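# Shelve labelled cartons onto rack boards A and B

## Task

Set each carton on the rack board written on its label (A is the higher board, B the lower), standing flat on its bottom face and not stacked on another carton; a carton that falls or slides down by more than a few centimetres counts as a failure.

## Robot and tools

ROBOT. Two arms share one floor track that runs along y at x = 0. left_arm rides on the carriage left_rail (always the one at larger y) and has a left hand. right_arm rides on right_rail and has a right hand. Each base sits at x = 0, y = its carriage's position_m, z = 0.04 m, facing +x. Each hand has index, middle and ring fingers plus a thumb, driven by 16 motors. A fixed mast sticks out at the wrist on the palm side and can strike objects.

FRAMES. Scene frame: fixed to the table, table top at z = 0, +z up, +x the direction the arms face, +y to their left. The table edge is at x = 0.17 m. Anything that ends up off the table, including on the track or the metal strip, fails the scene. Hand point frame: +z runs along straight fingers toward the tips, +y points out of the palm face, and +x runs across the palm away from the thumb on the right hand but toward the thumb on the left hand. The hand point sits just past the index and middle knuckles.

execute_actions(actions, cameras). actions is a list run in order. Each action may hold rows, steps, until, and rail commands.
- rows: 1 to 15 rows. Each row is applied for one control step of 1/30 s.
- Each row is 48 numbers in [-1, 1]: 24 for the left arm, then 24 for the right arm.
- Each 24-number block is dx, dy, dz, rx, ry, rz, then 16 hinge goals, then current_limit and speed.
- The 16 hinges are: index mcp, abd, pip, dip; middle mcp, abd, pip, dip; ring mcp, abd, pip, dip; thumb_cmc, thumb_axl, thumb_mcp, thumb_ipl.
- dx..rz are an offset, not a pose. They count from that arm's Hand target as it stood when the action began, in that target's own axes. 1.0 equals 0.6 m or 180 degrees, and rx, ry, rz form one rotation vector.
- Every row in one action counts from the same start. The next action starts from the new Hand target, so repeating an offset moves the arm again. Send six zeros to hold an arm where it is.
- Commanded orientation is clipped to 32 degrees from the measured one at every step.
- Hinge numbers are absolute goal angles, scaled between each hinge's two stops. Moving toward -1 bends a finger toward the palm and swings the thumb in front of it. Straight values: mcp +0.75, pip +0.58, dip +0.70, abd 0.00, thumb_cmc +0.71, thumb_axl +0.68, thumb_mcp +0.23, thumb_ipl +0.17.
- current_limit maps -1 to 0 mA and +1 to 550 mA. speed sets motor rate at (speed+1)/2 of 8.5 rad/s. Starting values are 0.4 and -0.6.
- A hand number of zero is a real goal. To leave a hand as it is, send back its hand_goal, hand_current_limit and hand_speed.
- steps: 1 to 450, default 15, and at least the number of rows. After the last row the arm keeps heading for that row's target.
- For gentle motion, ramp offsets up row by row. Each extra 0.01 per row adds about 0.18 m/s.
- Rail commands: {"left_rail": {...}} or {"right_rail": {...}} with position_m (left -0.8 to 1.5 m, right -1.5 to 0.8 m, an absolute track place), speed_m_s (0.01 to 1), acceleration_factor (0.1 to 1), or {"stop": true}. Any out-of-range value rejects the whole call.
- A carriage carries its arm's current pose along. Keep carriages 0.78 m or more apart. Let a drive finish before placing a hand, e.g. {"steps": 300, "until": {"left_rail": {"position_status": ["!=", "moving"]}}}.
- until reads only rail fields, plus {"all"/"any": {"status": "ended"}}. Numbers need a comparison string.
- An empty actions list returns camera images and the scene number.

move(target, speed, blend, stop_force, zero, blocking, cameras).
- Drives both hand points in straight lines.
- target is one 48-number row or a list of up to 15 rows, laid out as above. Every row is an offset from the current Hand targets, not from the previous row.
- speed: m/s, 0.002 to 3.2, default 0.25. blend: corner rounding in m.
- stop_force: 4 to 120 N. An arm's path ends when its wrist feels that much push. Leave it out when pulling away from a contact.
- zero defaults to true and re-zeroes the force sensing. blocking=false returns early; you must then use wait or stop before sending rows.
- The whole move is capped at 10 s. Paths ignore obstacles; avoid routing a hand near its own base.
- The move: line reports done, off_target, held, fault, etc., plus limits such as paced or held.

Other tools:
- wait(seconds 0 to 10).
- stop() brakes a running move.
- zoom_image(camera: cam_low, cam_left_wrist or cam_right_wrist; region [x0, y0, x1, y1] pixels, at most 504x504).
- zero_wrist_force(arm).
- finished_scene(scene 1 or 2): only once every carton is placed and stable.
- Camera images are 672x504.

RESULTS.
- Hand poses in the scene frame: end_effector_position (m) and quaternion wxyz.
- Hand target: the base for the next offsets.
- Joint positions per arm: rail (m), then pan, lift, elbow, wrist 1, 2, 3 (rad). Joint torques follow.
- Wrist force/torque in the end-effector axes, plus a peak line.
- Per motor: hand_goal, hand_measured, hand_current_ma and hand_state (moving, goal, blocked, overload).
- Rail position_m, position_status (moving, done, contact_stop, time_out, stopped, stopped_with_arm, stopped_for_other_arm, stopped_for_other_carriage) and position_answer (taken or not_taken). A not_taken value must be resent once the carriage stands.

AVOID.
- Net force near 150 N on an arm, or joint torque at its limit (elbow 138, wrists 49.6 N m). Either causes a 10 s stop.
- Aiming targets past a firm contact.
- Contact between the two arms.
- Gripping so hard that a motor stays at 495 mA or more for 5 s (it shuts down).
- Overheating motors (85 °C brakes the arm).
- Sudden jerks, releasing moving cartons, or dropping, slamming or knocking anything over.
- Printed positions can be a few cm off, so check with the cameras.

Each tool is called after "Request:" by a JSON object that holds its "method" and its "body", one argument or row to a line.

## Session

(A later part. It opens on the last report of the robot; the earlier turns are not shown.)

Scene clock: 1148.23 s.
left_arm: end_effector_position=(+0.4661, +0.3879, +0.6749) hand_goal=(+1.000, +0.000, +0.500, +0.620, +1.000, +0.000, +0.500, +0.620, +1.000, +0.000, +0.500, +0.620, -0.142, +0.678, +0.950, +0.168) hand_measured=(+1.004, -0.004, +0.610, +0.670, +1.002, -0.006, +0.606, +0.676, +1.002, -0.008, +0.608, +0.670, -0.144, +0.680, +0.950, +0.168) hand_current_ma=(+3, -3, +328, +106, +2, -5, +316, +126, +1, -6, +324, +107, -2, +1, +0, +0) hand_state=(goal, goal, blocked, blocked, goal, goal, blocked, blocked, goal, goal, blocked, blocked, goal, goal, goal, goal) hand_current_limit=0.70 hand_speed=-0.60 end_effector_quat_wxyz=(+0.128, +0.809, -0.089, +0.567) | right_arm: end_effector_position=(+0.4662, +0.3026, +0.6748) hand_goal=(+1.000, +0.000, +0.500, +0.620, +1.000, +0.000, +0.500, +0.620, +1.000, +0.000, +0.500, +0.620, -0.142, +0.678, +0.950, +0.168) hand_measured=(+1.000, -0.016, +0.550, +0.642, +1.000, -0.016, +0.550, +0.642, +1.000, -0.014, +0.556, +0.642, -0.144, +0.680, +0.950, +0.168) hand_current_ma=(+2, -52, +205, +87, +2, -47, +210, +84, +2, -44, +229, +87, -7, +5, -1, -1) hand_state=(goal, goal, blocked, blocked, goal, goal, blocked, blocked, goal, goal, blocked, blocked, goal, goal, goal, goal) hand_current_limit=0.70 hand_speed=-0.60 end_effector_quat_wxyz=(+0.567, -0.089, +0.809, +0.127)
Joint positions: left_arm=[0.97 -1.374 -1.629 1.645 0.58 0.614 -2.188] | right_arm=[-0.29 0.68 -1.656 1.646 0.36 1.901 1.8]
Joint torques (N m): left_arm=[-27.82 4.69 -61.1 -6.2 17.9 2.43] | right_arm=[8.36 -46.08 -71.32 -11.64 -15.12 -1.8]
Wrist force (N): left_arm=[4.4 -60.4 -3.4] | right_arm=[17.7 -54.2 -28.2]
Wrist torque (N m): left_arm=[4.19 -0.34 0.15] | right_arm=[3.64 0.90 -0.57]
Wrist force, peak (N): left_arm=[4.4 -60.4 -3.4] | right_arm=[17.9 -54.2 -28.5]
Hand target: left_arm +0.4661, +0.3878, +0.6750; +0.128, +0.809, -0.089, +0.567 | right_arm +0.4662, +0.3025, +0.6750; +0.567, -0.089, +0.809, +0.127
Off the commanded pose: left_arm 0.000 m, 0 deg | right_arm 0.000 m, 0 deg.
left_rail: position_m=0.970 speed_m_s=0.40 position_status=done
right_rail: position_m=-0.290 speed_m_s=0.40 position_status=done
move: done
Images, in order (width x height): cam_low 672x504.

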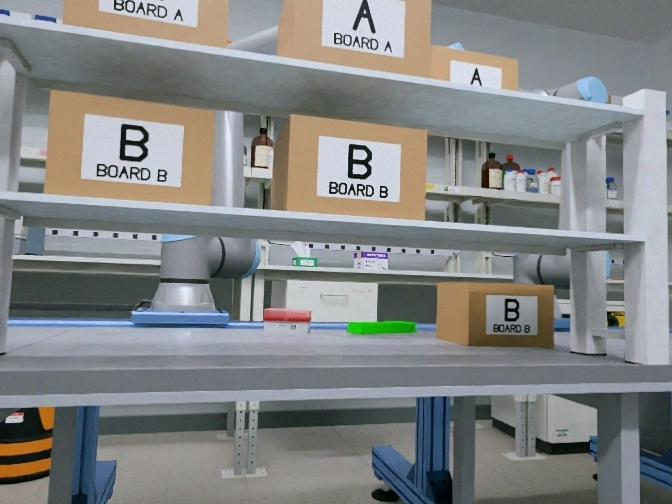

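Request:
{"method": "move", "body": {
  "target": [
    [0.1476,-0.124,0.3862,0,0,0,1,0,0.5,0.62,1,0,0.5,0.62,1,0,0.5,0.62,-0.143,0.678,0.95,0.168,0.7,-0.6,-0.1476,-0.124,0.3862,0,0,0,1,0,0.5,0.62,1,0,0.5,0.62,1,0,0.5,0.62,-0.143,0.678,0.95,0.168,0.7,-0.6]
  ],
  "speed": 0.055,
  "cameras": ["all"]
}}

Scene clock: 1157.00 s.
left_arm: end_effector_position=(+0.7249, +0.3874, +0.6755) hand_goal=(+1.000, +0.000, +0.500, +0.620, +1.000, +0.000, +0.500, +0.620, +1.000, +0.000, +0.500, +0.620, -0.142, +0.678, +0.950, +0.168) hand_measured=(+1.004, -0.004, +0.610, +0.670, +1.002, -0.006, +0.606, +0.676, +1.002, -0.008, +0.608, +0.670, -0.144, +0.680, +0.950, +0.168) hand_current_ma=(+3, -3, +328, +106, +1, -5, +316, +126, +1, -6, +324, +107, -2, +1, +0, +0) hand_state=(goal, goal, blocked, blocked, goal, goal, blocked, blocked, goal, goal, blocked, blocked, goal, goal, goal, goal) hand_current_limit=0.70 hand_speed=-0.60 end_effector_quat_wxyz=(+0.128, +0.809, -0.089, +0.567) | right_arm: end_effector_position=(+0.7250, +0.3027, +0.6753) hand_goal=(+1.000, +0.000, +0.500, +0.620, +1.000, +0.000, +0.500, +0.620, +1.000, +0.000, +0.500, +0.620, -0.142, +0.678, +0.950, +0.168) hand_measured=(+1.000, -0.018, +0.550, +0.644, +1.000, -0.016, +0.552, +0.642, +1.000, -0.014, +0.556, +0.644, -0.144, +0.680, +0.950, +0.168) hand_current_ma=(+2, -54, +206, +88, +2, -48, +213, +85, +2, -45, +233, +89, -7, +5, -1, -1) hand_state=(goal, goal, blocked, blocked, goal, goal, blocked, blocked, goal, goal, blocked, blocked, goal, goal, goal, goal) hand_current_limit=0.70 hand_speed=-0.60 end_effector_quat_wxyz=(+0.567, -0.089, +0.809, +0.127)
Joint positions: left_arm=[0.97 -0.947 -1.365 1.339 0.423 0.993 -1.907] | right_arm=[-0.29 0.438 -1.366 1.335 0.363 1.673 1.717]
Joint torques (N m): left_arm=[-51.38 -29.74 -57.75 -4.6 19.94 5.96] | right_arm=[23.37 -42 -69.22 -9.43 -14.77 -1.94]
Wrist force (N): left_arm=[4.2 -58.5 -1.2] | right_arm=[18.0 -52.1 -29.0]
Wrist torque (N m): left_arm=[4.08 -0.34 0.20] | right_arm=[3.33 0.96 -0.57]
Wrist force, peak (N): left_arm=[4.5 -61.1 -3.3] | right_arm=[17.9 -55.0 -29.0]
Hand target: left_arm +0.7251, +0.3874, +0.6755; +0.128, +0.809, -0.089, +0.567 | right_arm +0.7252, +0.3027, +0.6753; +0.567, -0.089, +0.809, +0.127
Off the commanded pose: left_arm 0.000 m, 0 deg | right_arm 0.000 m, 0 deg.
left_rail: position_m=0.970 speed_m_s=0.40 position_status=done
right_rail: position_m=-0.290 speed_m_s=0.40 position_status=done
move: done

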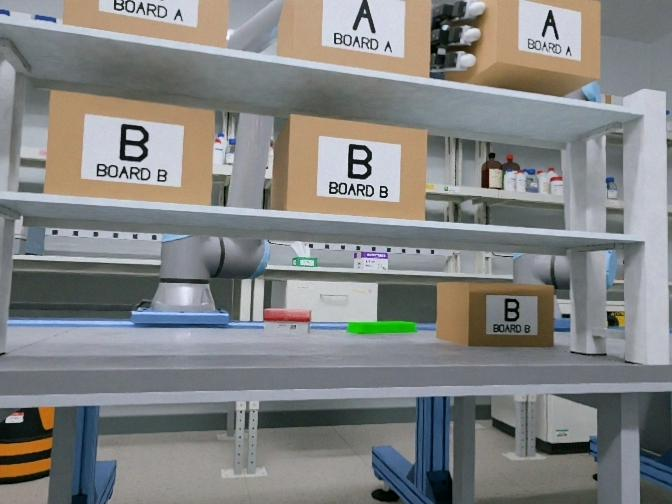

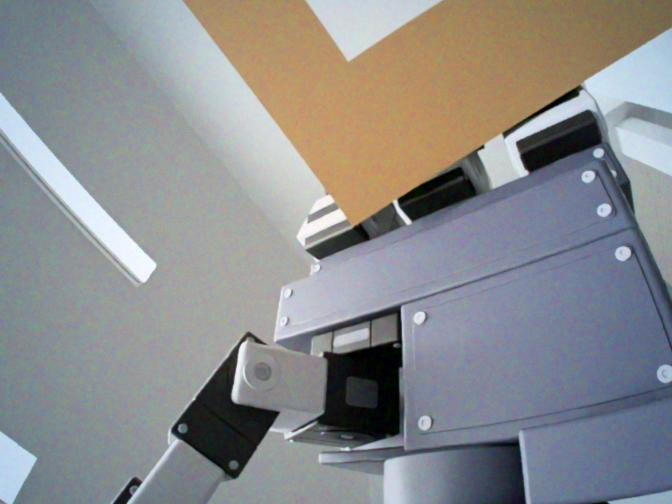

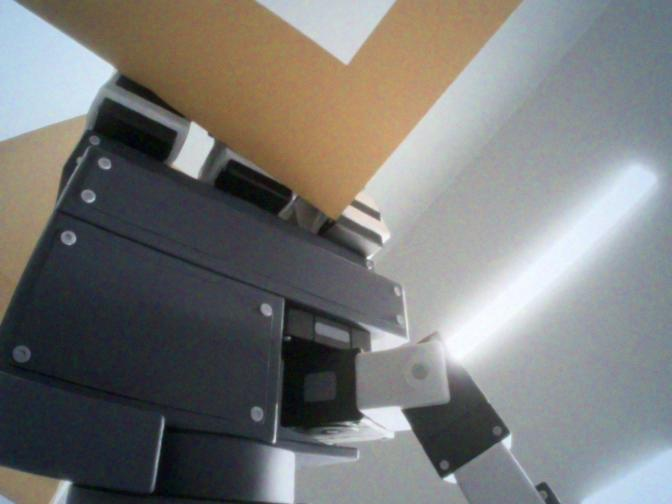

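Request:
{"method": "move", "body": {
  "target": [
    [-0.1096,-0.0123,0.0379,0,0,0,1,0,0.5,0.62,1,0,0.5,0.62,1,0,0.5,0.62,-0.143,0.678,0.95,0.168,0.7,-0.6,0.1096,-0.0123,0.0379,0,0,0,1,0,0.5,0.62,1,0,0.5,0.62,1,0,0.5,0.62,-0.143,0.678,0.95,0.168,0.7,-0.6]
  ],
  "speed": 0.02,
  "stop_force": 8,
  "cameras": ["cam_low"]
}}

Scene clock: 1164.63 s.
left_arm: end_effector_position=(+0.7252, +0.3873, +0.6228) hand_goal=(+1.000, +0.000, +0.500, +0.620, +1.000, +0.000, +0.500, +0.620, +1.000, +0.000, +0.500, +0.620, -0.142, +0.678, +0.950, +0.168) hand_measured=(+1.004, +0.002, +0.610, +0.670, +1.002, +0.000, +0.606, +0.676, +1.002, -0.002, +0.608, +0.670, -0.144, +0.680, +0.950, +0.168) hand_current_ma=(+3, +1, +328, +106, +1, +0, +316, +126, +1, -1, +324, +107, -2, +1, +0, +0) hand_state=(goal, goal, blocked, blocked, goal, goal, blocked, blocked, goal, goal, blocked, blocked, goal, goal, goal, goal) hand_current_limit=0.70 hand_speed=-0.60 end_effector_quat_wxyz=(+0.128, +0.809, -0.089, +0.567) | right_arm: end_effector_position=(+0.7253, +0.3027, +0.6239) hand_goal=(+1.000, +0.000, +0.500, +0.620, +1.000, +0.000, +0.500, +0.620, +1.000, +0.000, +0.500, +0.620, -0.142, +0.678, +0.950, +0.168) hand_measured=(+1.000, -0.012, +0.550, +0.644, +1.000, -0.010, +0.552, +0.642, +1.000, -0.008, +0.558, +0.646, -0.144, +0.680, +0.950, +0.168) hand_current_ma=(+2, -33, +206, +88, +2, -27, +216, +88, +2, -24, +241, +101, -7, +5, -1, -1) hand_state=(goal, goal, blocked, blocked, goal, goal, blocked, blocked, goal, goal, blocked, blocked, goal, goal, goal, goal) hand_current_limit=0.70 hand_speed=-0.60 end_effector_quat_wxyz=(+0.567, -0.089, +0.809, +0.127)
Joint positions: left_arm=[0.97 -0.947 -1.363 1.429 0.331 0.993 -1.907] | right_arm=[-0.29 0.438 -1.364 1.423 0.273 1.672 1.717]
Joint torques (N m): left_arm=[-47.48 -39.94 -54.29 -3.7 19.79 1.04] | right_arm=[28.91 -69.42 -71.73 -9.25 -14.07 0.42]
Wrist force (N): left_arm=[10.0 -59.0 -3.8] | right_arm=[18.6 -54.4 -26.6]
Wrist torque (N m): left_arm=[3.82 0.36 0.27] | right_arm=[3.51 0.79 -0.89]
Wrist force, peak (N): left_arm=[17.2 -60.4 -18.7] | right_arm=[18.5 -56.0 -30.7]
Hand target: left_arm +0.7252, +0.3873, +0.6229; +0.128, +0.809, -0.089, +0.567 (not the last commanded pose) | right_arm +0.7253, +0.3027, +0.6239; +0.567, -0.089, +0.809, +0.127 (not the last commanded pose)
Off the commanded pose: left_arm 0.017 m, 0 deg | right_arm 0.019 m, 0 deg.
left_rail: position_m=0.970 speed_m_s=0.40 position_status=done
right_rail: position_m=-0.290 speed_m_s=0.40 position_status=done
move: contact (left_arm, right_arm)
Images, in order (width x height): cam_low 672x504.

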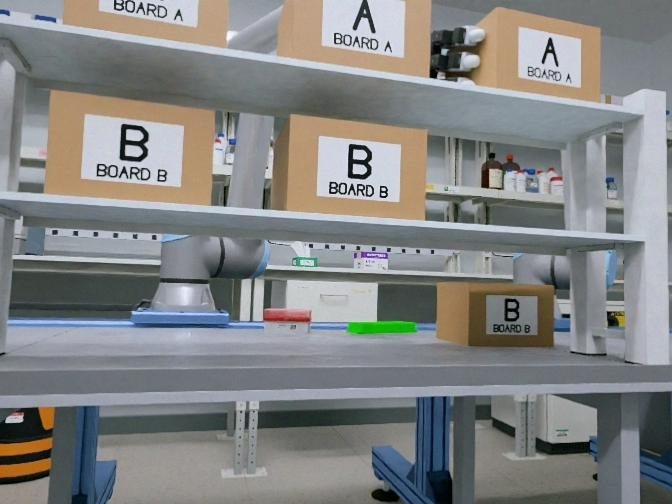

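Request:
{"method": "move", "body": {
  "target": [
    [-0.0063,-0.0007,0.0022,0,0,0,1,0,0.5,0.62,1,0,0.5,0.62,1,0,0.5,0.62,-0.143,0.678,0.95,0.168,0.7,-0.6,0.0063,-0.0007,0.0022,0,0,0,1,0,0.5,0.62,1,0,0.5,0.62,1,0,0.5,0.62,-0.143,0.678,0.95,0.168,0.7,-0.6]
  ],
  "speed": 0.01,
  "stop_force": 22,
  "cameras": ["cam_low"]
}}

Scene clock: 1168.03 s.
left_arm: end_effector_position=(+0.7252, +0.3874, +0.6192) hand_goal=(+1.000, +0.000, +0.500, +0.620, +1.000, +0.000, +0.500, +0.620, +1.000, +0.000, +0.500, +0.620, -0.142, +0.678, +0.950, +0.168) hand_measured=(+1.004, +0.028, +0.610, +0.670, +1.002, +0.026, +0.606, +0.676, +1.002, +0.024, +0.608, +0.670, -0.144, +0.680, +0.950, +0.168) hand_current_ma=(+3, +38, +328, +106, +1, +35, +316, +126, +1, +30, +324, +107, -2, +1, +0, +0) hand_state=(goal, blocked, blocked, blocked, goal, blocked, blocked, blocked, goal, blocked, blocked, blocked, goal, goal, goal, goal) hand_current_limit=0.70 hand_speed=-0.60 end_effector_quat_wxyz=(+0.128, +0.808, -0.089, +0.567) | right_arm: end_effector_position=(+0.7252, +0.3027, +0.6220) hand_goal=(+1.000, +0.000, +0.500, +0.620, +1.000, +0.000, +0.500, +0.620, +1.000, +0.000, +0.500, +0.620, -0.142, +0.678, +0.950, +0.168) hand_measured=(+1.000, -0.006, +0.552, +0.644, +1.000, -0.004, +0.554, +0.644, +1.000, -0.002, +0.560, +0.646, -0.144, +0.680, +0.950, +0.168) hand_current_ma=(+2, -17, +214, +88, +2, -11, +225, +90, +2, -7, +250, +101, -7, +5, -1, -1) hand_state=(goal, goal, blocked, blocked, goal, goal, blocked, blocked, goal, goal, blocked, blocked, goal, goal, goal, goal) hand_current_limit=0.70 hand_speed=-0.60 end_effector_quat_wxyz=(+0.567, -0.089, +0.809, +0.127)
Joint positions: left_arm=[0.97 -0.947 -1.363 1.435 0.324 0.993 -1.907] | right_arm=[-0.29 0.438 -1.364 1.427 0.269 1.672 1.717]
Joint torques (N m): left_arm=[-45.46 -16.31 -41.94 -2.43 19.92 0.53] | right_arm=[39.73 -41.19 -56.21 -5.47 -14.24 3.39]
Wrist force (N): left_arm=[24.7 -55.0 -29.9] | right_arm=[1.2 -45.9 -30.6]
Wrist torque (N m): left_arm=[5.84 1.09 1.53] | right_arm=[3.93 0.87 -1.76]
Wrist force, peak (N): left_arm=[25.3 -55.1 -31.0] | right_arm=[18.9 -55.2 -26.8]
Hand target: left_arm +0.7251, +0.3874, +0.6193; +0.128, +0.808, -0.089, +0.568 | right_arm +0.7252, +0.3027, +0.6220; +0.567, -0.089, +0.809, +0.127 (not the last commanded pose)
Off the commanded pose: left_arm 0.000 m, 0 deg | right_arm 0.002 m, 0 deg.
left_rail: position_m=0.970 speed_m_s=0.40 position_status=done
right_rail: position_m=-0.290 speed_m_s=0.40 position_status=done
move: contact (left_arm, right_arm)
Images, in order (width x height): cam_low 672x504.

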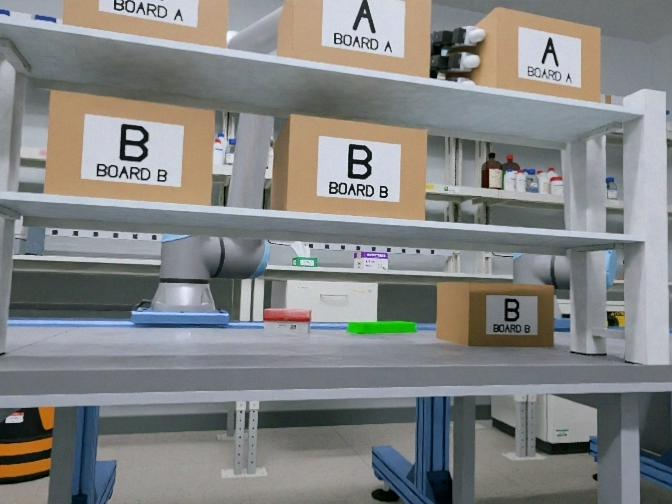

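Request:
{"method": "move", "body": {
  "target": [
    [0,0,0,0,0,0,1,0,0.5,0.62,1,0,0.5,0.62,1,0,0.5,0.62,-0.143,0.678,0.95,0.168,0.7,-0.6,0.0031,-0.0004,0.0011,0,0,0,1,0,0.5,0.62,1,0,0.5,0.62,1,0,0.5,0.62,-0.143,0.678,0.95,0.168,0.7,-0.6]
  ],
  "speed": 0.01,
  "stop_force": 18
}}

Request:
{"method": "move", "body": {
  "target": [
    [0,-0.04755,-0.01545,0,0,0,1,0,0.5,0.62,1,0,0.5,0.62,1,0,0.5,0.62,-0.143,0.678,0.95,0.168,0.7,-0.6,0,-0.04755,-0.01545,0,0,0,1,0,0.5,0.62,1,0,0.5,0.62,1,0,0.5,0.62,-0.143,0.678,0.95,0.168,0.7,-0.6]
  ],
  "speed": 0.03,
  "cameras": ["all"]
}}

Scene clock: 1175.20 s.
left_arm: end_effector_position=(+0.7251, +0.3874, +0.6193) hand_goal=(+1.000, +0.000, +0.500, +0.620, +1.000, +0.000, +0.500, +0.620, +1.000, +0.000, +0.500, +0.620, -0.142, +0.678, +0.950, +0.168) hand_measured=(+1.004, +0.028, +0.610, +0.670, +1.002, +0.026, +0.606, +0.676, +1.002, +0.024, +0.608, +0.670, -0.144, +0.680, +0.950, +0.168) hand_current_ma=(+3, +38, +328, +106, +1, +35, +316, +126, +1, +30, +324, +107, -2, +1, +0, +0) hand_state=(goal, blocked, blocked, blocked, goal, blocked, blocked, blocked, goal, blocked, blocked, blocked, goal, goal, goal, goal) hand_current_limit=0.70 hand_speed=-0.60 end_effector_quat_wxyz=(+0.128, +0.808, -0.089, +0.568) | right_arm: end_effector_position=(+0.7253, +0.3027, +0.6200) hand_goal=(+1.000, +0.000, +0.500, +0.620, +1.000, +0.000, +0.500, +0.620, +1.000, +0.000, +0.500, +0.620, -0.142, +0.678, +0.950, +0.168) hand_measured=(+1.000, +0.004, +0.552, +0.644, +1.000, +0.006, +0.554, +0.644, +1.000, +0.008, +0.560, +0.646, -0.144, +0.680, +0.950, +0.168) hand_current_ma=(+2, +11, +214, +88, +2, +18, +227, +90, +2, +21, +252, +101, -7, +5, -1, -1) hand_state=(goal, goal, blocked, blocked, goal, goal, blocked, blocked, goal, goal, blocked, blocked, goal, goal, goal, goal) hand_current_limit=0.70 hand_speed=-0.60 end_effector_quat_wxyz=(+0.567, -0.089, +0.809, +0.127)
Joint positions: left_arm=[0.97 -0.947 -1.363 1.435 0.324 0.993 -1.907] | right_arm=[-0.29 0.438 -1.364 1.43 0.265 1.672 1.717]
Joint torques (N m): left_arm=[-47.65 -30.33 -41.41 -2.81 20.14 0.53] | right_arm=[23.65 -17.89 -28.65 -5.83 -15.21 -1.6]
Wrist force (N): left_arm=[23.5 -55.6 -28.6] | right_arm=[-16.2 -47.1 -31.7]
Wrist torque (N m): left_arm=[5.68 1.07 1.44] | right_arm=[3.94 0.94 -3.09]
Wrist force, peak (N): left_arm=[23.6 -56.4 -30.3] | right_arm=[-13.6 -47.6 -37.5]
Hand target: left_arm +0.7251, +0.3874, +0.6193; +0.128, +0.808, -0.089, +0.568 | right_arm +0.7253, +0.3027, +0.6200; +0.567, -0.089, +0.809, +0.127
Off the commanded pose: left_arm 0.000 m, 0 deg | right_arm 0.000 m, 0 deg.
left_rail: position_m=0.970 speed_m_s=0.40 position_status=done
right_rail: position_m=-0.290 speed_m_s=0.40 position_status=done
move: done

Scene clock: 1176.63 s.
left_arm: end_effector_position=(+0.7251, +0.4171, +0.6193) hand_goal=(+1.000, +0.000, +0.500, +0.620, +1.000, +0.000, +0.500, +0.620, +1.000, +0.000, +0.500, +0.620, -0.142, +0.678, +0.950, +0.168) hand_measured=(+1.000, -0.002, +0.502, +0.622, +1.000, -0.002, +0.502, +0.624, +1.000, -0.002, +0.502, +0.622, -0.144, +0.680, +0.950, +0.168) hand_current_ma=(+0, +0, +1, +1, +0, +0, +2, +2, +0, +0, +2, +2, -2, +1, +0, +0) hand_state=(goal, goal, goal, goal, goal, goal, goal, goal, goal, goal, goal, goal, goal, goal, goal, goal) hand_current_limit=0.70 hand_speed=-0.60 end_effector_quat_wxyz=(+0.128, +0.808, -0.089, +0.568) | right_arm: end_effector_position=(+0.7252, +0.2729, +0.6200) hand_goal=(+1.000, +0.000, +0.500, +0.620, +1.000, +0.000, +0.500, +0.620, +1.000, +0.000, +0.500, +0.620, -0.142, +0.678, +0.950, +0.168) hand_measured=(+1.000, -0.002, +0.502, +0.622, +1.000, -0.002, +0.502, +0.622, +1.000, -0.002, +0.504, +0.624, -0.144, +0.680, +0.950, +0.168) hand_current_ma=(+0, -2, +9, +8, +0, -2, +7, +8, +0, -3, +9, +9, -7, +5, -1, -1) hand_state=(goal, goal, goal, goal, goal, goal, goal, goal, goal, goal, goal, goal, goal, goal, goal, goal) hand_current_limit=0.70 hand_speed=-0.60 end_effector_quat_wxyz=(+0.567, -0.089, +0.809, +0.127)
Joint positions: left_arm=[0.97 -0.919 -1.396 1.473 0.312 1.019 -1.895] | right_arm=[-0.29 0.396 -1.396 1.468 0.258 1.633 1.704]
Joint torques (N m): left_arm=[7.86 -78.25 -32.88 -4.03 1.99 4.02] | right_arm=[-17.81 -80.85 -38.04 -3.29 -1.68 -2.35]
Wrist force (N): left_arm=[1.1 0.6 1.7] | right_arm=[0.7 1.0 -0.2]
Wrist torque (N m): left_arm=[0.09 -0.04 -0.06] | right_arm=[0.33 -0.15 0.15]
Wrist force, peak (N): left_arm=[23.6 -55.9 -29.1] | right_arm=[-16.2 -46.3 -32.3]
Hand target: left_arm +0.7251, +0.4174, +0.6193; +0.128, +0.808, -0.089, +0.568 | right_arm +0.7252, +0.2727, +0.6200; +0.567, -0.089, +0.809, +0.127
Off the commanded pose: left_arm 0.000 m, 0 deg | right_arm 0.000 m, 0 deg.
left_rail: position_m=0.970 speed_m_s=0.40 position_status=done
right_rail: position_m=-0.290 speed_m_s=0.40 position_status=done
move: done

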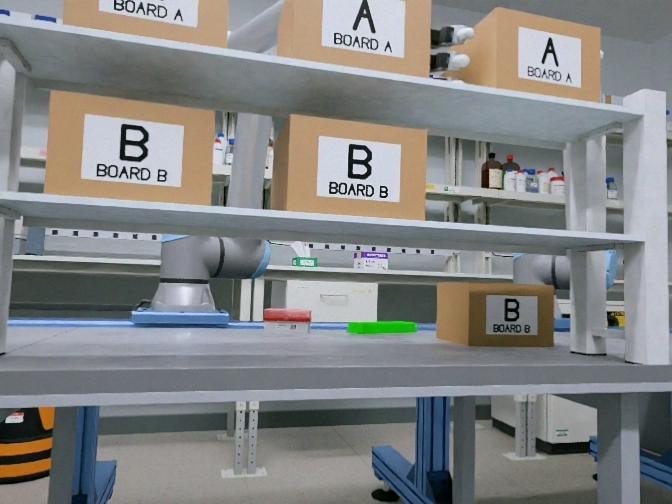

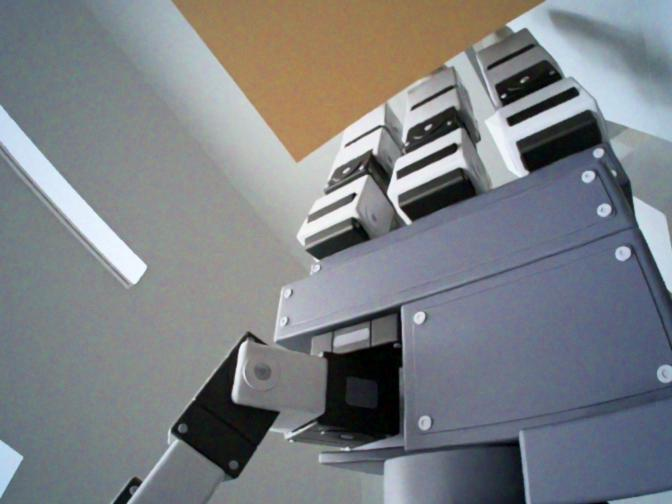

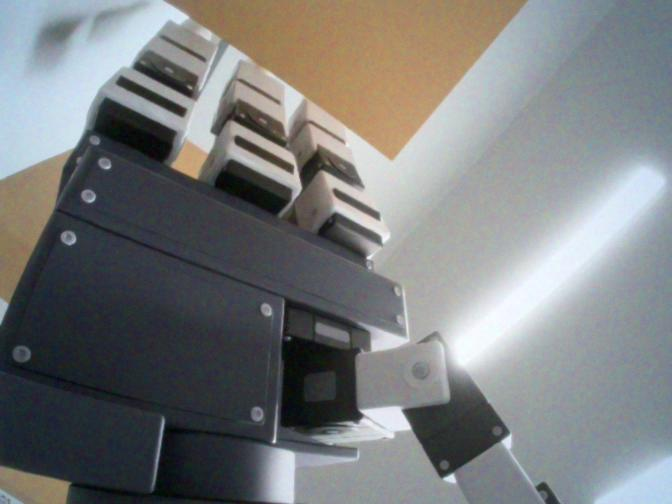

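Request:
{"method": "move", "body": {
  "target": [
    [-0.1445,0.1317,-0.4054,0,0,0,1,0,0.5,0.62,1,0,0.5,0.62,1,0,0.5,0.62,-0.143,0.678,0.95,0.168,0.7,-0.6,0.1445,0.1317,-0.4054,0,0,0,1,0,0.5,0.62,1,0,0.5,0.62,1,0,0.5,0.62,-0.143,0.678,0.95,0.168,0.7,-0.6],
    [-0.4357,-0.1192,-0.4315,0,0,0,1,0,0.5,0.62,1,0,0.5,0.62,1,0,0.5,0.62,-0.143,0.678,0.95,0.168,0.7,-0.6,0.4373,0.2452,-0.3125,0,0,0,1,0,0.5,0.62,1,0,0.5,0.62,1,0,0.5,0.62,-0.143,0.678,0.95,0.168,0.7,-0.6]
  ],
  "speed": [0.09, 0.12],
  "blend": [0.02, 0],
  "cameras": ["all"]
}}

Scene clock: 1196.77 s.
left_arm: end_effector_position=(+0.4253, +0.5648, +0.4497) hand_goal=(+1.000, +0.000, +0.500, +0.620, +1.000, +0.000, +0.500, +0.620, +1.000, +0.000, +0.500, +0.620, -0.142, +0.678, +0.950, +0.168) hand_measured=(+1.000, -0.002, +0.502, +0.622, +1.000, -0.002, +0.502, +0.624, +1.000, -0.002, +0.502, +0.622, -0.144, +0.680, +0.950, +0.168) hand_current_ma=(+0, +0, +1, +1, +0, -1, +2, +2, +0, +0, +2, +2, -2, +1, +0, +0) hand_state=(goal, goal, goal, goal, goal, goal, goal, goal, goal, goal, goal, goal, goal, goal, goal, goal) hand_current_limit=0.70 hand_speed=-0.60 end_effector_quat_wxyz=(+0.128, +0.808, -0.089, +0.567) | right_arm: end_effector_position=(+0.4257, +0.3554, +0.4496) hand_goal=(+1.000, +0.000, +0.500, +0.620, +1.000, +0.000, +0.500, +0.620, +1.000, +0.000, +0.500, +0.620, -0.142, +0.678, +0.950, +0.168) hand_measured=(+1.000, -0.002, +0.502, +0.622, +1.000, -0.002, +0.502, +0.622, +1.000, -0.002, +0.502, +0.624, -0.144, +0.680, +0.950, +0.168) hand_current_ma=(+0, -3, +9, +8, +0, -3, +7, +8, +0, -3, +9, +9, -7, +5, -1, -1) hand_state=(goal, goal, goal, goal, goal, goal, goal, goal, goal, goal, goal, goal, goal, goal, goal, goal) hand_current_limit=0.70 hand_speed=-0.60 end_effector_quat_wxyz=(+0.567, -0.089, +0.809, +0.127)
Joint positions: left_arm=[0.97 -1.393 -1.868 2.243 0.236 0.598 -2.208] | right_arm=[-0.29 0.814 -1.531 1.93 -0.03 2.027 1.851]
Joint torques (N m): left_arm=[-9.6 -27.79 -24.51 -1.7 -4.1 -3.04] | right_arm=[17.68 -31.88 -33.64 -2.88 3.21 3.29]
Wrist force (N): left_arm=[1.3 0.2 1.3] | right_arm=[1.2 1.7 -1.1]
Wrist torque (N m): left_arm=[0.06 -0.07 0.11] | right_arm=[0.34 -0.24 0.05]
Wrist force, peak (N): left_arm=[1.5 0.4 2.1] | right_arm=[1.9 1.9 -0.7]
Hand target: left_arm +0.4252, +0.5649, +0.4496; +0.128, +0.808, -0.089, +0.568 | right_arm +0.4257, +0.3555, +0.4494; +0.567, -0.089, +0.809, +0.127
Off the commanded pose: left_arm 0.000 m, 0 deg | right_arm 0.000 m, 0 deg.
left_rail: position_m=0.970 speed_m_s=0.40 position_status=done
right_rail: position_m=-0.290 speed_m_s=0.40 position_status=done
move: done

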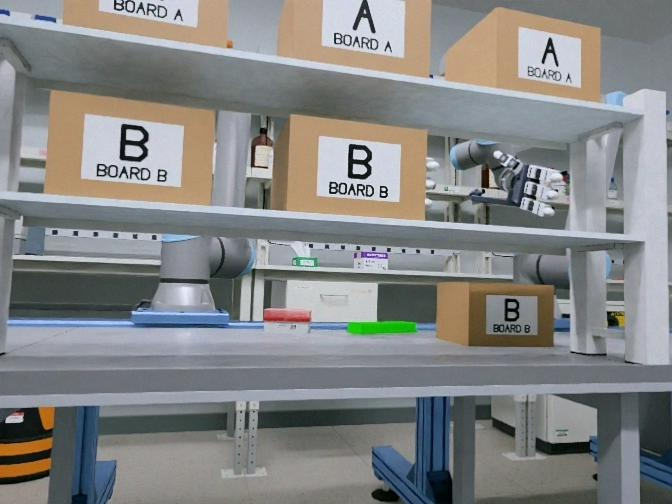

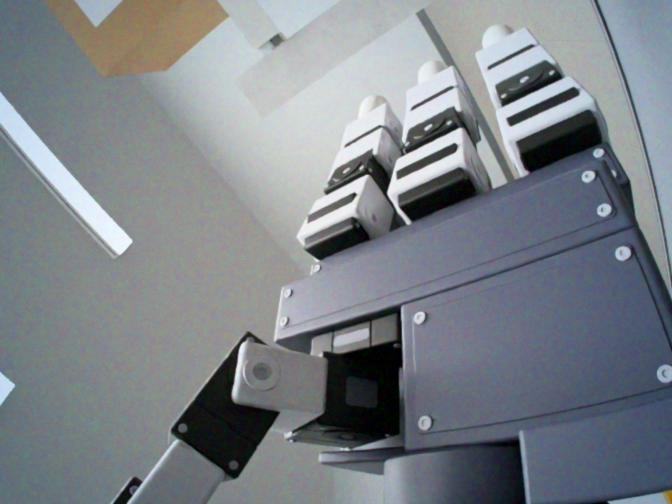

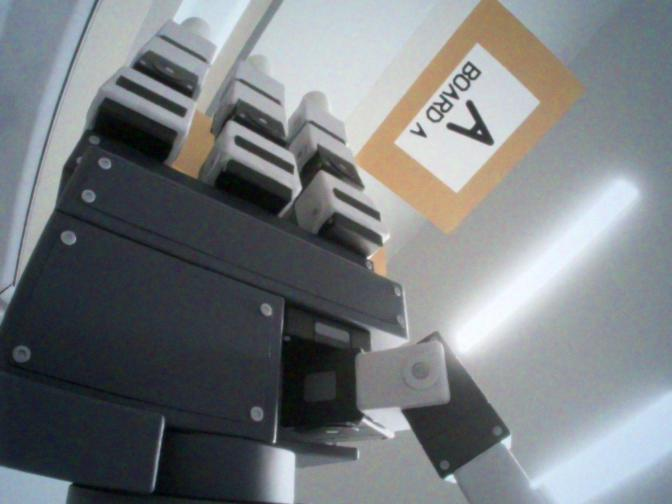

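Request:
{"method": "move", "body": {
  "target": [
    [-0.4708,-0.059,0.1815,0,0,0,1,0,0.5,0.62,1,0,0.5,0.62,1,0,0.5,0.62,-0.143,0.678,0.95,0.168,0.7,-0.6,0.4708,-0.0587,0.1807,0,0,0,1,0,0.5,0.62,1,0,0.5,0.62,1,0,0.5,0.62,-0.143,0.678,0.95,0.168,0.7,-0.6]
  ],
  "speed": 0.07,
  "stop_force": 15,
  "cameras": ["all"]
}}

Scene clock: 1205.67 s.
left_arm: end_effector_position=(+0.4369, +0.5648, +0.1450) hand_goal=(+1.000, +0.000, +0.500, +0.620, +1.000, +0.000, +0.500, +0.620, +1.000, +0.000, +0.500, +0.620, -0.142, +0.678, +0.950, +0.168) hand_measured=(+1.000, -0.002, +0.502, +0.622, +1.000, -0.002, +0.502, +0.624, +1.000, -0.002, +0.502, +0.622, -0.144, +0.680, +0.950, +0.168) hand_current_ma=(+0, +0, +1, +1, +0, -1, +2, +2, +0, +0, +2, +2, -2, +1, +0, +0) hand_state=(goal, goal, goal, goal, goal, goal, goal, goal, goal, goal, goal, goal, goal, goal, goal, goal) hand_current_limit=0.70 hand_speed=-0.60 end_effector_quat_wxyz=(+0.128, +0.808, -0.089, +0.568) | right_arm: end_effector_position=(+0.4368, +0.3556, +0.1450) hand_goal=(+1.000, +0.000, +0.500, +0.620, +1.000, +0.000, +0.500, +0.620, +1.000, +0.000, +0.500, +0.620, -0.142, +0.678, +0.950, +0.168) hand_measured=(+1.000, -0.002, +0.502, +0.622, +1.000, -0.002, +0.502, +0.622, +1.000, -0.002, +0.502, +0.624, -0.144, +0.680, +0.950, +0.168) hand_current_ma=(+0, -3, +9, +8, +0, -3, +7, +8, +0, -3, +9, +9, -7, +5, -1, -1) hand_state=(goal, goal, goal, goal, goal, goal, goal, goal, goal, goal, goal, goal, goal, goal, goal, goal) hand_current_limit=0.70 hand_speed=-0.60 end_effector_quat_wxyz=(+0.567, -0.089, +0.809, +0.127)
Joint positions: left_arm=[0.97 -1.354 -1.355 2.517 -0.582 0.631 -2.169] | right_arm=[-0.29 0.799 -1.166 2.154 -0.623 2.013 1.845]
Joint torques (N m): left_arm=[13.91 -10.79 -4.64 -2.32 1.94 4.2] | right_arm=[-17.4 -44.45 -17.86 -2.81 -1.72 -2.49]
Wrist force (N): left_arm=[1.6 0.7 1.3] | right_arm=[0.8 0.8 -0.7]
Wrist torque (N m): left_arm=[0.14 -0.10 -0.01] | right_arm=[0.29 -0.21 0.19]
Wrist force, peak (N): left_arm=[1.9 0.2 1.7] | right_arm=[1.4 2.0 -1.1]
Hand target: left_arm +0.4369, +0.5648, +0.1450; +0.128, +0.808, -0.089, +0.568 | right_arm +0.4368, +0.3556, +0.1450; +0.567, -0.089, +0.809, +0.127
Off the commanded pose: left_arm 0.000 m, 0 deg | right_arm 0.000 m, 0 deg.
left_rail: position_m=0.970 speed_m_s=0.40 position_status=done
right_rail: position_m=-0.290 speed_m_s=0.40 position_status=done
move: done

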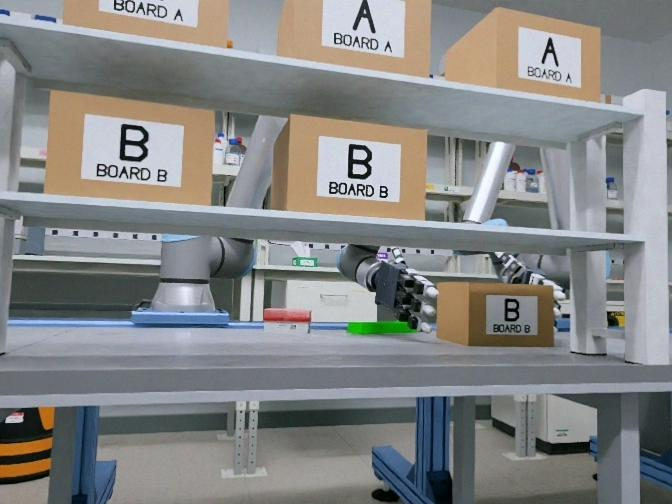

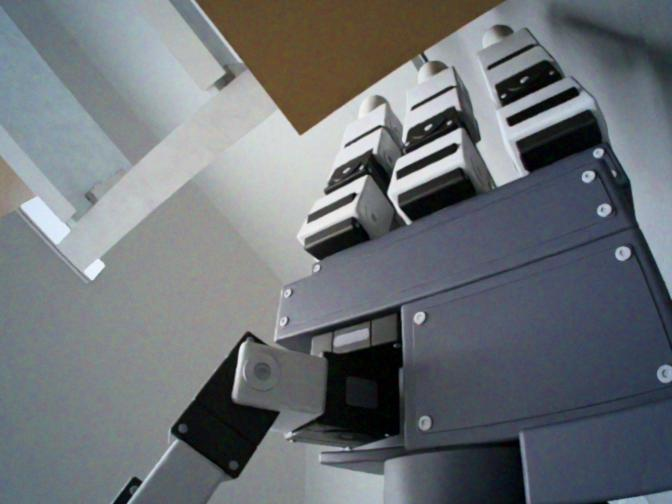

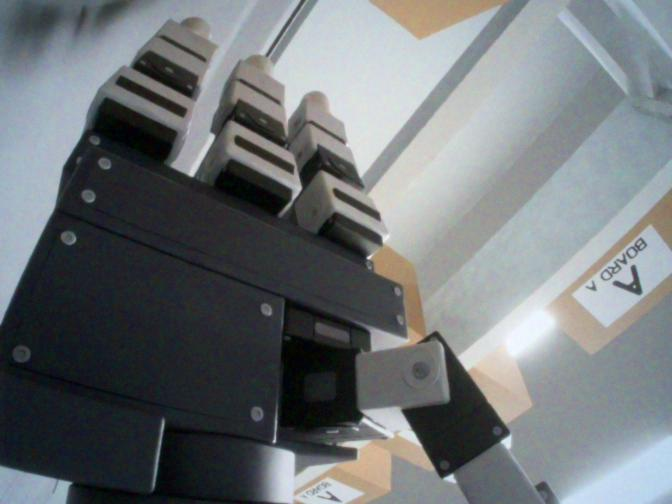

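Request:
{"method": "move", "body": {
  "target": [
    [0.0103,-0.0087,0.0268,0,0,0,1,0,0.5,0.62,1,0,0.5,0.62,1,0,0.5,0.62,-0.143,0.678,0.95,0.168,0.7,-0.6,-0.0103,-0.0087,0.0268,0,0,0,1,0,0.5,0.62,1,0,0.5,0.62,1,0,0.5,0.62,-0.143,0.678,0.95,0.168,0.7,-0.6],
    [0.0103,0.1181,0.068,0,0,0,1,0,0.5,0.62,1,0,0.5,0.62,1,0,0.5,0.62,-0.143,0.678,0.95,0.168,0.7,-0.6,-0.0103,0.1181,0.068,0,0,0,1,0,0.5,0.62,1,0,0.5,0.62,1,0,0.5,0.62,-0.143,0.678,0.95,0.168,0.7,-0.6]
  ],
  "speed": 0.025,
  "stop_force": 10,
  "cameras": ["all"]
}}

Scene clock: 1217.63 s.
left_arm: end_effector_position=(+0.4549, +0.5273, +0.1451) hand_goal=(+1.000, +0.000, +0.500, +0.620, +1.000, +0.000, +0.500, +0.620, +1.000, +0.000, +0.500, +0.620, -0.142, +0.678, +0.950, +0.168) hand_measured=(+1.000, +0.000, +0.514, +0.628, +1.000, +0.000, +0.520, +0.632, +1.000, +0.000, +0.526, +0.634, -0.144, +0.680, +0.950, +0.168) hand_current_ma=(+0, +0, +18, +7, +0, +0, +27, +15, +0, +0, +40, +18, -2, +1, +0, +0) hand_state=(goal, goal, goal, goal, goal, goal, goal, goal, goal, goal, blocked, goal, goal, goal, goal, goal) hand_current_limit=0.70 hand_speed=-0.60 end_effector_quat_wxyz=(+0.128, +0.808, -0.089, +0.568) | right_arm: end_effector_position=(+0.4549, +0.4261, +0.1451) hand_goal=(+1.000, +0.000, +0.500, +0.620, +1.000, +0.000, +0.500, +0.620, +1.000, +0.000, +0.500, +0.620, -0.142, +0.678, +0.950, +0.168) hand_measured=(+1.000, +0.002, +0.542, +0.638, +1.000, +0.002, +0.534, +0.636, +1.000, +0.002, +0.530, +0.634, -0.144, +0.680, +0.950, +0.168) hand_current_ma=(+1, +5, +167, +68, +1, +5, +135, +60, +1, +5, +112, +48, -7, +5, -1, -1) hand_state=(goal, goal, blocked, goal, goal, goal, blocked, goal, goal, goal, blocked, goal, goal, goal, goal, goal) hand_current_limit=0.70 hand_speed=-0.60 end_effector_quat_wxyz=(+0.567, -0.089, +0.809, +0.127)
Joint positions: left_arm=[0.97 -1.325 -1.31 2.44 -0.57 0.655 -2.143] | right_arm=[-0.29 0.861 -1.082 2.006 -0.546 2.071 1.87]
Joint torques (N m): left_arm=[7.63 -56.22 -25.34 -2.62 2.55 4.23] | right_arm=[-13.76 -88.42 -20.75 -2.93 -3.2 -2.4]
Wrist force (N): left_arm=[1.7 -3.4 -3.1] | right_arm=[0.2 -2.0 -0.8]
Wrist torque (N m): left_arm=[1.02 -0.24 0.19] | right_arm=[0.64 -0.26 -0.07]
Wrist force, peak (N): left_arm=[3.6 -10.3 -2.5] | right_arm=[-0.4 -7.2 -9.9]
Hand target: left_arm +0.4549, +0.5273, +0.1451; +0.128, +0.808, -0.089, +0.568 (not the last commanded pose) | right_arm +0.4549, +0.4261, +0.1451; +0.567, -0.089, +0.809, +0.127 (not the last commanded pose)
Off the commanded pose: left_arm 0.043 m, 0 deg | right_arm 0.009 m, 0 deg.
left_rail: position_m=0.970 speed_m_s=0.40 position_status=done
right_rail: position_m=-0.290 speed_m_s=0.40 position_status=done
move: contact (left_arm, right_arm); path passed 1 of 2 targets

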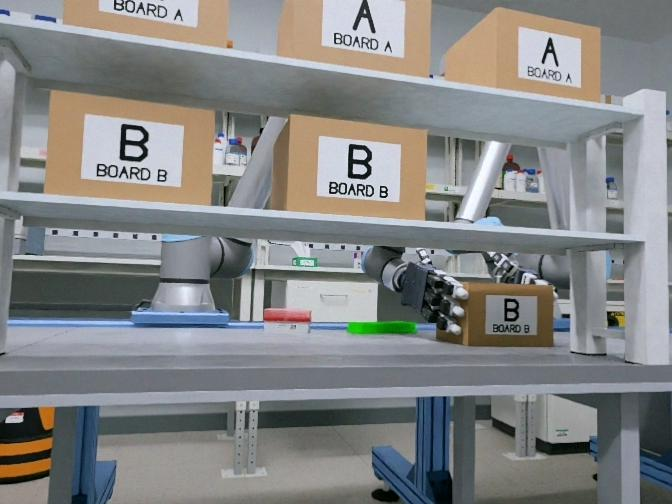

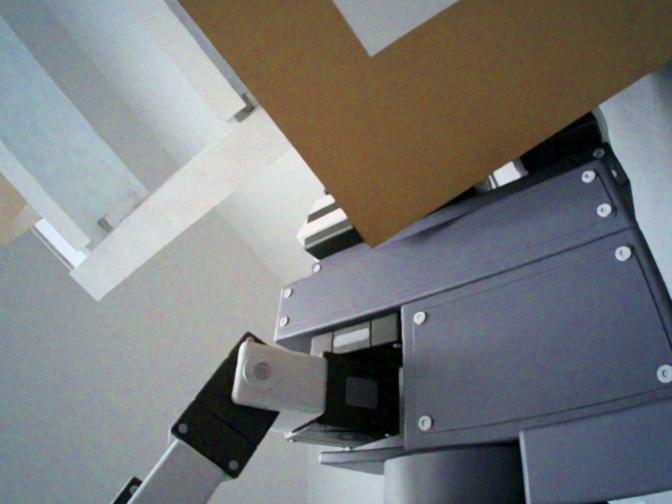

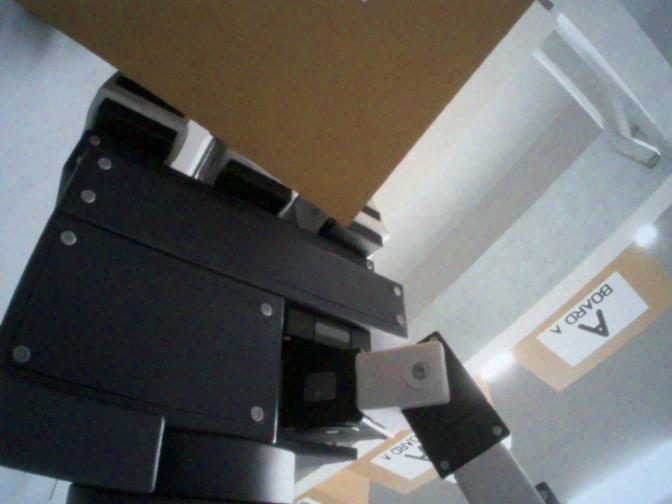

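Request:
{"method": "move", "body": {
  "target": [
    [0,0.0127,0.0041,0,0,0,1,0,0.5,0.62,1,0,0.5,0.62,1,0,0.5,0.62,-0.143,0.678,0.95,0.168,0.7,-0.6,0,0.0095,0.0031,0,0,0,1,0,0.5,0.62,1,0,0.5,0.62,1,0,0.5,0.62,-0.143,0.678,0.95,0.168,0.7,-0.6]
  ],
  "speed": 0.006,
  "stop_force": 22,
  "cameras": ["all"]
}}

Scene clock: 1227.10 s.
left_arm: end_effector_position=(+0.4549, +0.5235, +0.1451) hand_goal=(+1.000, +0.000, +0.500, +0.620, +1.000, +0.000, +0.500, +0.620, +1.000, +0.000, +0.500, +0.620, -0.142, +0.678, +0.950, +0.168) hand_measured=(+1.000, -0.002, +0.534, +0.632, +1.000, -0.002, +0.538, +0.636, +1.000, -0.002, +0.544, +0.638, -0.144, +0.680, +0.950, +0.168) hand_current_ma=(+0, -1, +60, +15, +0, -1, +72, +23, +0, +0, +88, +24, -2, +1, +0, +0) hand_state=(goal, goal, blocked, goal, goal, goal, blocked, goal, goal, goal, blocked, goal, goal, goal, goal, goal) hand_current_limit=0.70 hand_speed=-0.60 end_effector_quat_wxyz=(+0.128, +0.808, -0.089, +0.568) | right_arm: end_effector_position=(+0.4550, +0.4321, +0.1451) hand_goal=(+1.000, +0.000, +0.500, +0.620, +1.000, +0.000, +0.500, +0.620, +1.000, +0.000, +0.500, +0.620, -0.142, +0.678, +0.950, +0.168) hand_measured=(+1.002, +0.006, +0.588, +0.660, +1.002, +0.006, +0.580, +0.658, +1.000, +0.006, +0.578, +0.656, -0.144, +0.680, +0.950, +0.168) hand_current_ma=(+3, +18, +387, +161, +4, +18, +347, +156, +3, +18, +335, +142, -7, +5, -1, -1) hand_state=(goal, goal, blocked, blocked, goal, goal, blocked, blocked, goal, goal, blocked, blocked, goal, goal, goal, goal) hand_current_limit=0.70 hand_speed=-0.60 end_effector_quat_wxyz=(+0.567, -0.089, +0.809, +0.127)
Joint positions: left_arm=[0.97 -1.328 -1.306 2.434 -0.566 0.652 -2.146] | right_arm=[-0.29 0.868 -1.076 1.994 -0.539 2.077 1.873]
Joint torques (N m): left_arm=[4.86 -54.05 -18.14 -5.59 5.17 3.09] | right_arm=[26.72 -50.92 -44.07 -1.33 -3.24 3.46]
Wrist force (N): left_arm=[4.7 -14.7 -13.4] | right_arm=[-1.4 -16.0 -12.2]
Wrist torque (N m): left_arm=[2.14 -0.64 1.11] | right_arm=[3.43 -0.13 -0.53]
Wrist force, peak (N): left_arm=[9.3 -22.7 -16.7] | right_arm=[-1.4 -16.2 -12.1]
Hand target: left_arm +0.4549, +0.5235, +0.1451; +0.128, +0.808, -0.089, +0.568 (not the last commanded pose) | right_arm +0.4550, +0.4321, +0.1451; +0.567, -0.089, +0.809, +0.127
Off the commanded pose: left_arm 0.004 m, 0 deg | right_arm 0.000 m, 0 deg.
left_rail: position_m=0.970 speed_m_s=0.40 position_status=done
right_rail: position_m=-0.290 speed_m_s=0.40 position_status=done
move: contact (left_arm)

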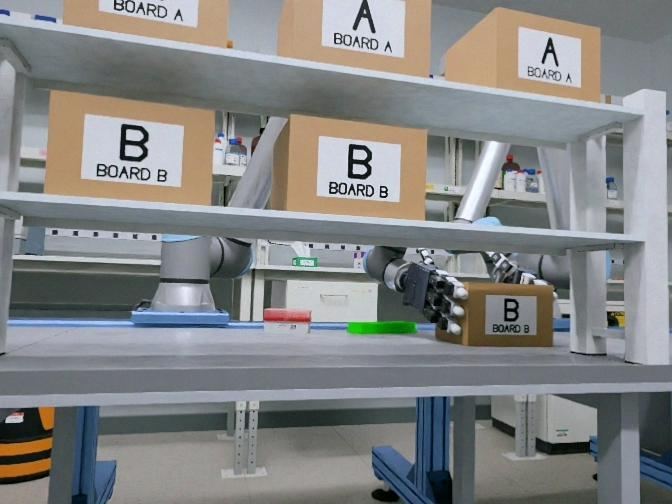

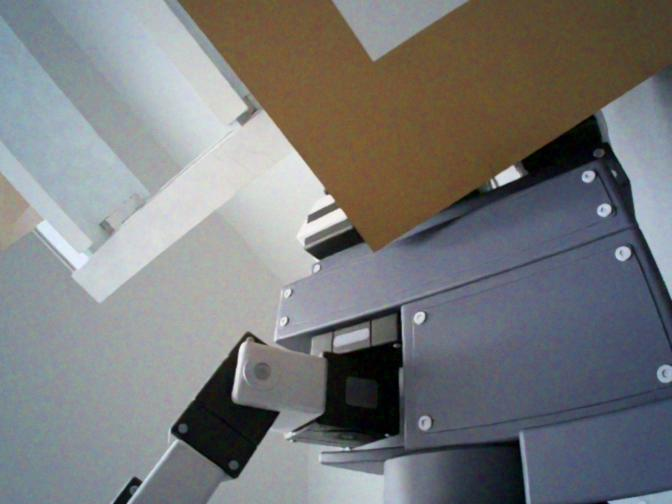

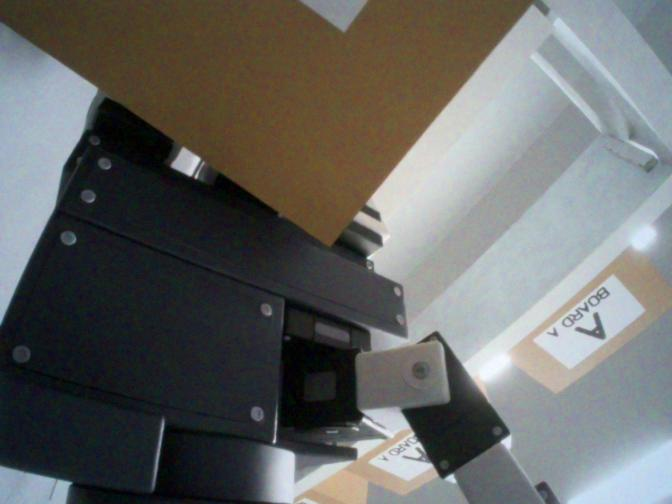

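Request:
{"method": "move", "body": {
  "target": [
    [0,-0.0159,-0.0052,0,0,0,1,0,0.5,0.62,1,0,0.5,0.62,1,0,0.5,0.62,-0.143,0.678,0.95,0.168,0.7,-0.6,0,-0.0159,-0.0052,0,0,0,1,0,0.5,0.62,1,0,0.5,0.62,1,0,0.5,0.62,-0.143,0.678,0.95,0.168,0.7,-0.6],
    [-0.0051,-0.0115,-0.0186,0,0,0,1,0,0.5,0.62,1,0,0.5,0.62,1,0,0.5,0.62,-0.143,0.678,0.95,0.168,0.7,-0.6,0.0051,-0.0115,-0.0186,0,0,0,1,0,0.5,0.62,1,0,0.5,0.62,1,0,0.5,0.62,-0.143,0.678,0.95,0.168,0.7,-0.6]
  ],
  "speed": 0.03
}}

Request:
{"method": "move", "body": {
  "target": [
    [0,0.0317,0.0103,0,0,0,1,0,0.5,0.62,1,0,0.5,0.62,1,0,0.5,0.62,-0.143,0.678,0.95,0.168,0.7,-0.6,0,0.0317,0.0103,0,0,0,1,0,0.5,0.62,1,0,0.5,0.62,1,0,0.5,0.62,-0.143,0.678,0.95,0.168,0.7,-0.6]
  ],
  "speed": 0.02,
  "stop_force": 10,
  "cameras": ["all"]
}}

Scene clock: 1234.03 s.
left_arm: end_effector_position=(+0.4460, +0.5335, +0.1451) hand_goal=(+1.000, +0.000, +0.500, +0.620, +1.000, +0.000, +0.500, +0.620, +1.000, +0.000, +0.500, +0.620, -0.142, +0.678, +0.950, +0.168) hand_measured=(+1.000, -0.002, +0.502, +0.622, +1.000, -0.002, +0.502, +0.624, +1.000, -0.002, +0.502, +0.622, -0.144, +0.680, +0.950, +0.168) hand_current_ma=(+0, -1, +1, +1, +0, -1, +2, +2, +0, -1, +2, +2, -2, +1, +0, +0) hand_state=(goal, goal, goal, goal, goal, goal, goal, goal, goal, goal, goal, goal, goal, goal, goal, goal) hand_current_limit=0.70 hand_speed=-0.60 end_effector_quat_wxyz=(+0.128, +0.808, -0.089, +0.568) | right_arm: end_effector_position=(+0.4461, +0.4222, +0.1451) hand_goal=(+1.000, +0.000, +0.500, +0.620, +1.000, +0.000, +0.500, +0.620, +1.000, +0.000, +0.500, +0.620, -0.142, +0.678, +0.950, +0.168) hand_measured=(+1.000, +0.000, +0.516, +0.630, +1.000, +0.000, +0.510, +0.626, +1.000, +0.000, +0.504, +0.624, -0.144, +0.680, +0.950, +0.168) hand_current_ma=(+1, +0, +54, +32, +1, -1, +33, +22, +1, -2, +15, +13, -7, +5, -1, -1) hand_state=(goal, goal, goal, goal, goal, goal, goal, goal, goal, goal, goal, goal, goal, goal, goal, goal) hand_current_limit=0.70 hand_speed=-0.60 end_effector_quat_wxyz=(+0.567, -0.089, +0.809, +0.127)
Joint positions: left_arm=[0.97 -1.347 -1.319 2.458 -0.564 0.636 -2.163] | right_arm=[-0.29 0.868 -1.09 2.02 -0.551 2.077 1.873]
Joint torques (N m): left_arm=[-21.11 -54.45 -6.12 4.62 -5.18 -3.69] | right_arm=[19.07 -88.75 -20.48 -2.85 2.9 3.23]
Wrist force (N): left_arm=[1.9 0.0 1.5] | right_arm=[1.4 0.3 -0.8]
Wrist torque (N m): left_arm=[0.03 -0.14 0.18] | right_arm=[0.29 -0.32 0.07]
Wrist force, peak (N): left_arm=[4.8 -14.7 -13.4] | right_arm=[-1.1 -16.3 -12.6]
Hand target: left_arm +0.4459, +0.5335, +0.1451; +0.128, +0.808, -0.089, +0.568 | right_arm +0.4459, +0.4222, +0.1451; +0.567, -0.089, +0.809, +0.127
Off the commanded pose: left_arm 0.000 m, 0 deg | right_arm 0.000 m, 0 deg.
left_rail: position_m=0.970 speed_m_s=0.40 position_status=done
right_rail: position_m=-0.290 speed_m_s=0.40 position_status=done
move: done

Scene clock: 1235.73 s.
left_arm: end_effector_position=(+0.4459, +0.5258, +0.1451) hand_goal=(+1.000, +0.000, +0.500, +0.620, +1.000, +0.000, +0.500, +0.620, +1.000, +0.000, +0.500, +0.620, -0.142, +0.678, +0.950, +0.168) hand_measured=(+1.000, -0.002, +0.532, +0.632, +1.000, -0.002, +0.536, +0.636, +1.000, -0.002, +0.540, +0.638, -0.144, +0.680, +0.950, +0.168) hand_current_ma=(+0, -1, +55, +16, +0, -1, +65, +23, +0, -1, +78, +24, -2, +1, +0, +0) hand_state=(goal, goal, blocked, goal, goal, goal, blocked, goal, goal, goal, blocked, goal, goal, goal, goal, goal) hand_current_limit=0.70 hand_speed=-0.60 end_effector_quat_wxyz=(+0.128, +0.808, -0.089, +0.568) | right_arm: end_effector_position=(+0.4459, +0.4269, +0.1451) hand_goal=(+1.000, +0.000, +0.500, +0.620, +1.000, +0.000, +0.500, +0.620, +1.000, +0.000, +0.500, +0.620, -0.142, +0.678, +0.950, +0.168) hand_measured=(+1.000, +0.002, +0.546, +0.640, +1.000, +0.002, +0.540, +0.638, +1.000, +0.002, +0.536, +0.636, -0.144, +0.680, +0.950, +0.168) hand_current_ma=(+1, +6, +184, +73, +1, +5, +158, +66, +1, +3, +144, +56, -7, +5, -1, -1) hand_state=(goal, goal, blocked, goal, goal, goal, blocked, goal, goal, goal, blocked, goal, goal, goal, goal, goal) hand_current_limit=0.70 hand_speed=-0.60 end_effector_quat_wxyz=(+0.567, -0.089, +0.809, +0.127)
Joint positions: left_arm=[0.97 -1.353 -1.311 2.446 -0.556 0.632 -2.168] | right_arm=[-0.29 0.874 -1.085 2.011 -0.546 2.082 1.875]
Joint torques (N m): left_arm=[9.47 -56.36 -9.08 -3.11 2.77 3.9] | right_arm=[-14.33 -90.12 -21.73 -3.44 -2.79 -2.64]
Wrist force (N): left_arm=[1.8 -2.9 0.0] | right_arm=[0.9 -2.3 -1.8]
Wrist torque (N m): left_arm=[0.59 -0.15 0.20] | right_arm=[0.87 -0.30 -0.03]
Wrist force, peak (N): left_arm=[1.5 -7.7 -8.4] | right_arm=[-0.6 -8.1 -9.7]
Hand target: left_arm +0.4459, +0.5258, +0.1451; +0.128, +0.808, -0.089, +0.568 (not the last commanded pose) | right_arm +0.4459, +0.4269, +0.1451; +0.567, -0.089, +0.809, +0.127 (not the last commanded pose)
Off the commanded pose: left_arm 0.012 m, 0 deg | right_arm 0.015 m, 0 deg.
left_rail: position_m=0.970 speed_m_s=0.40 position_status=done
right_rail: position_m=-0.290 speed_m_s=0.40 position_status=done
move: contact (left_arm, right_arm)

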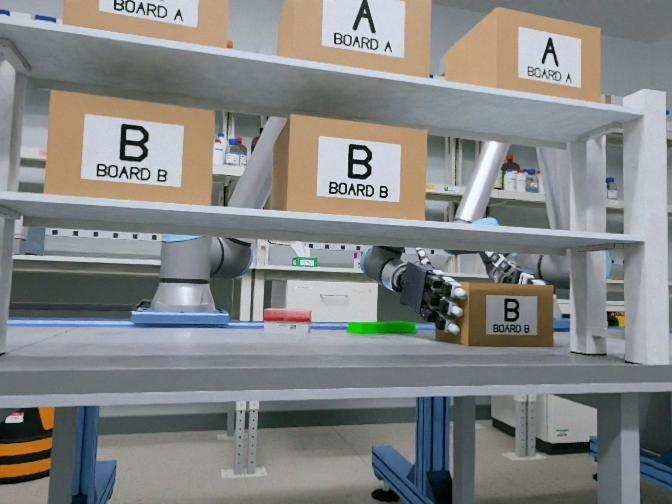

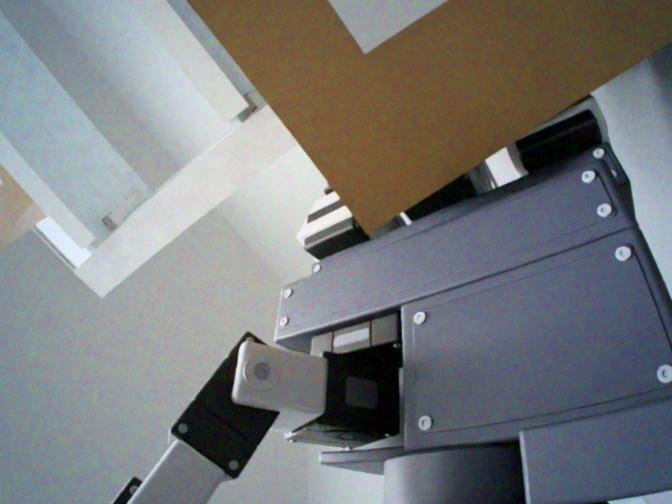

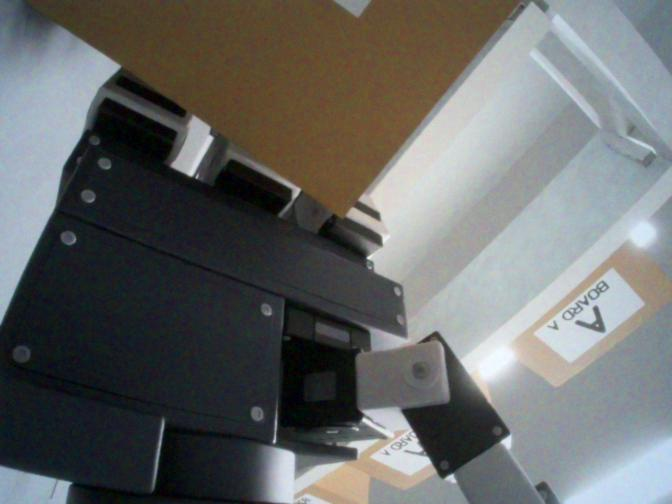

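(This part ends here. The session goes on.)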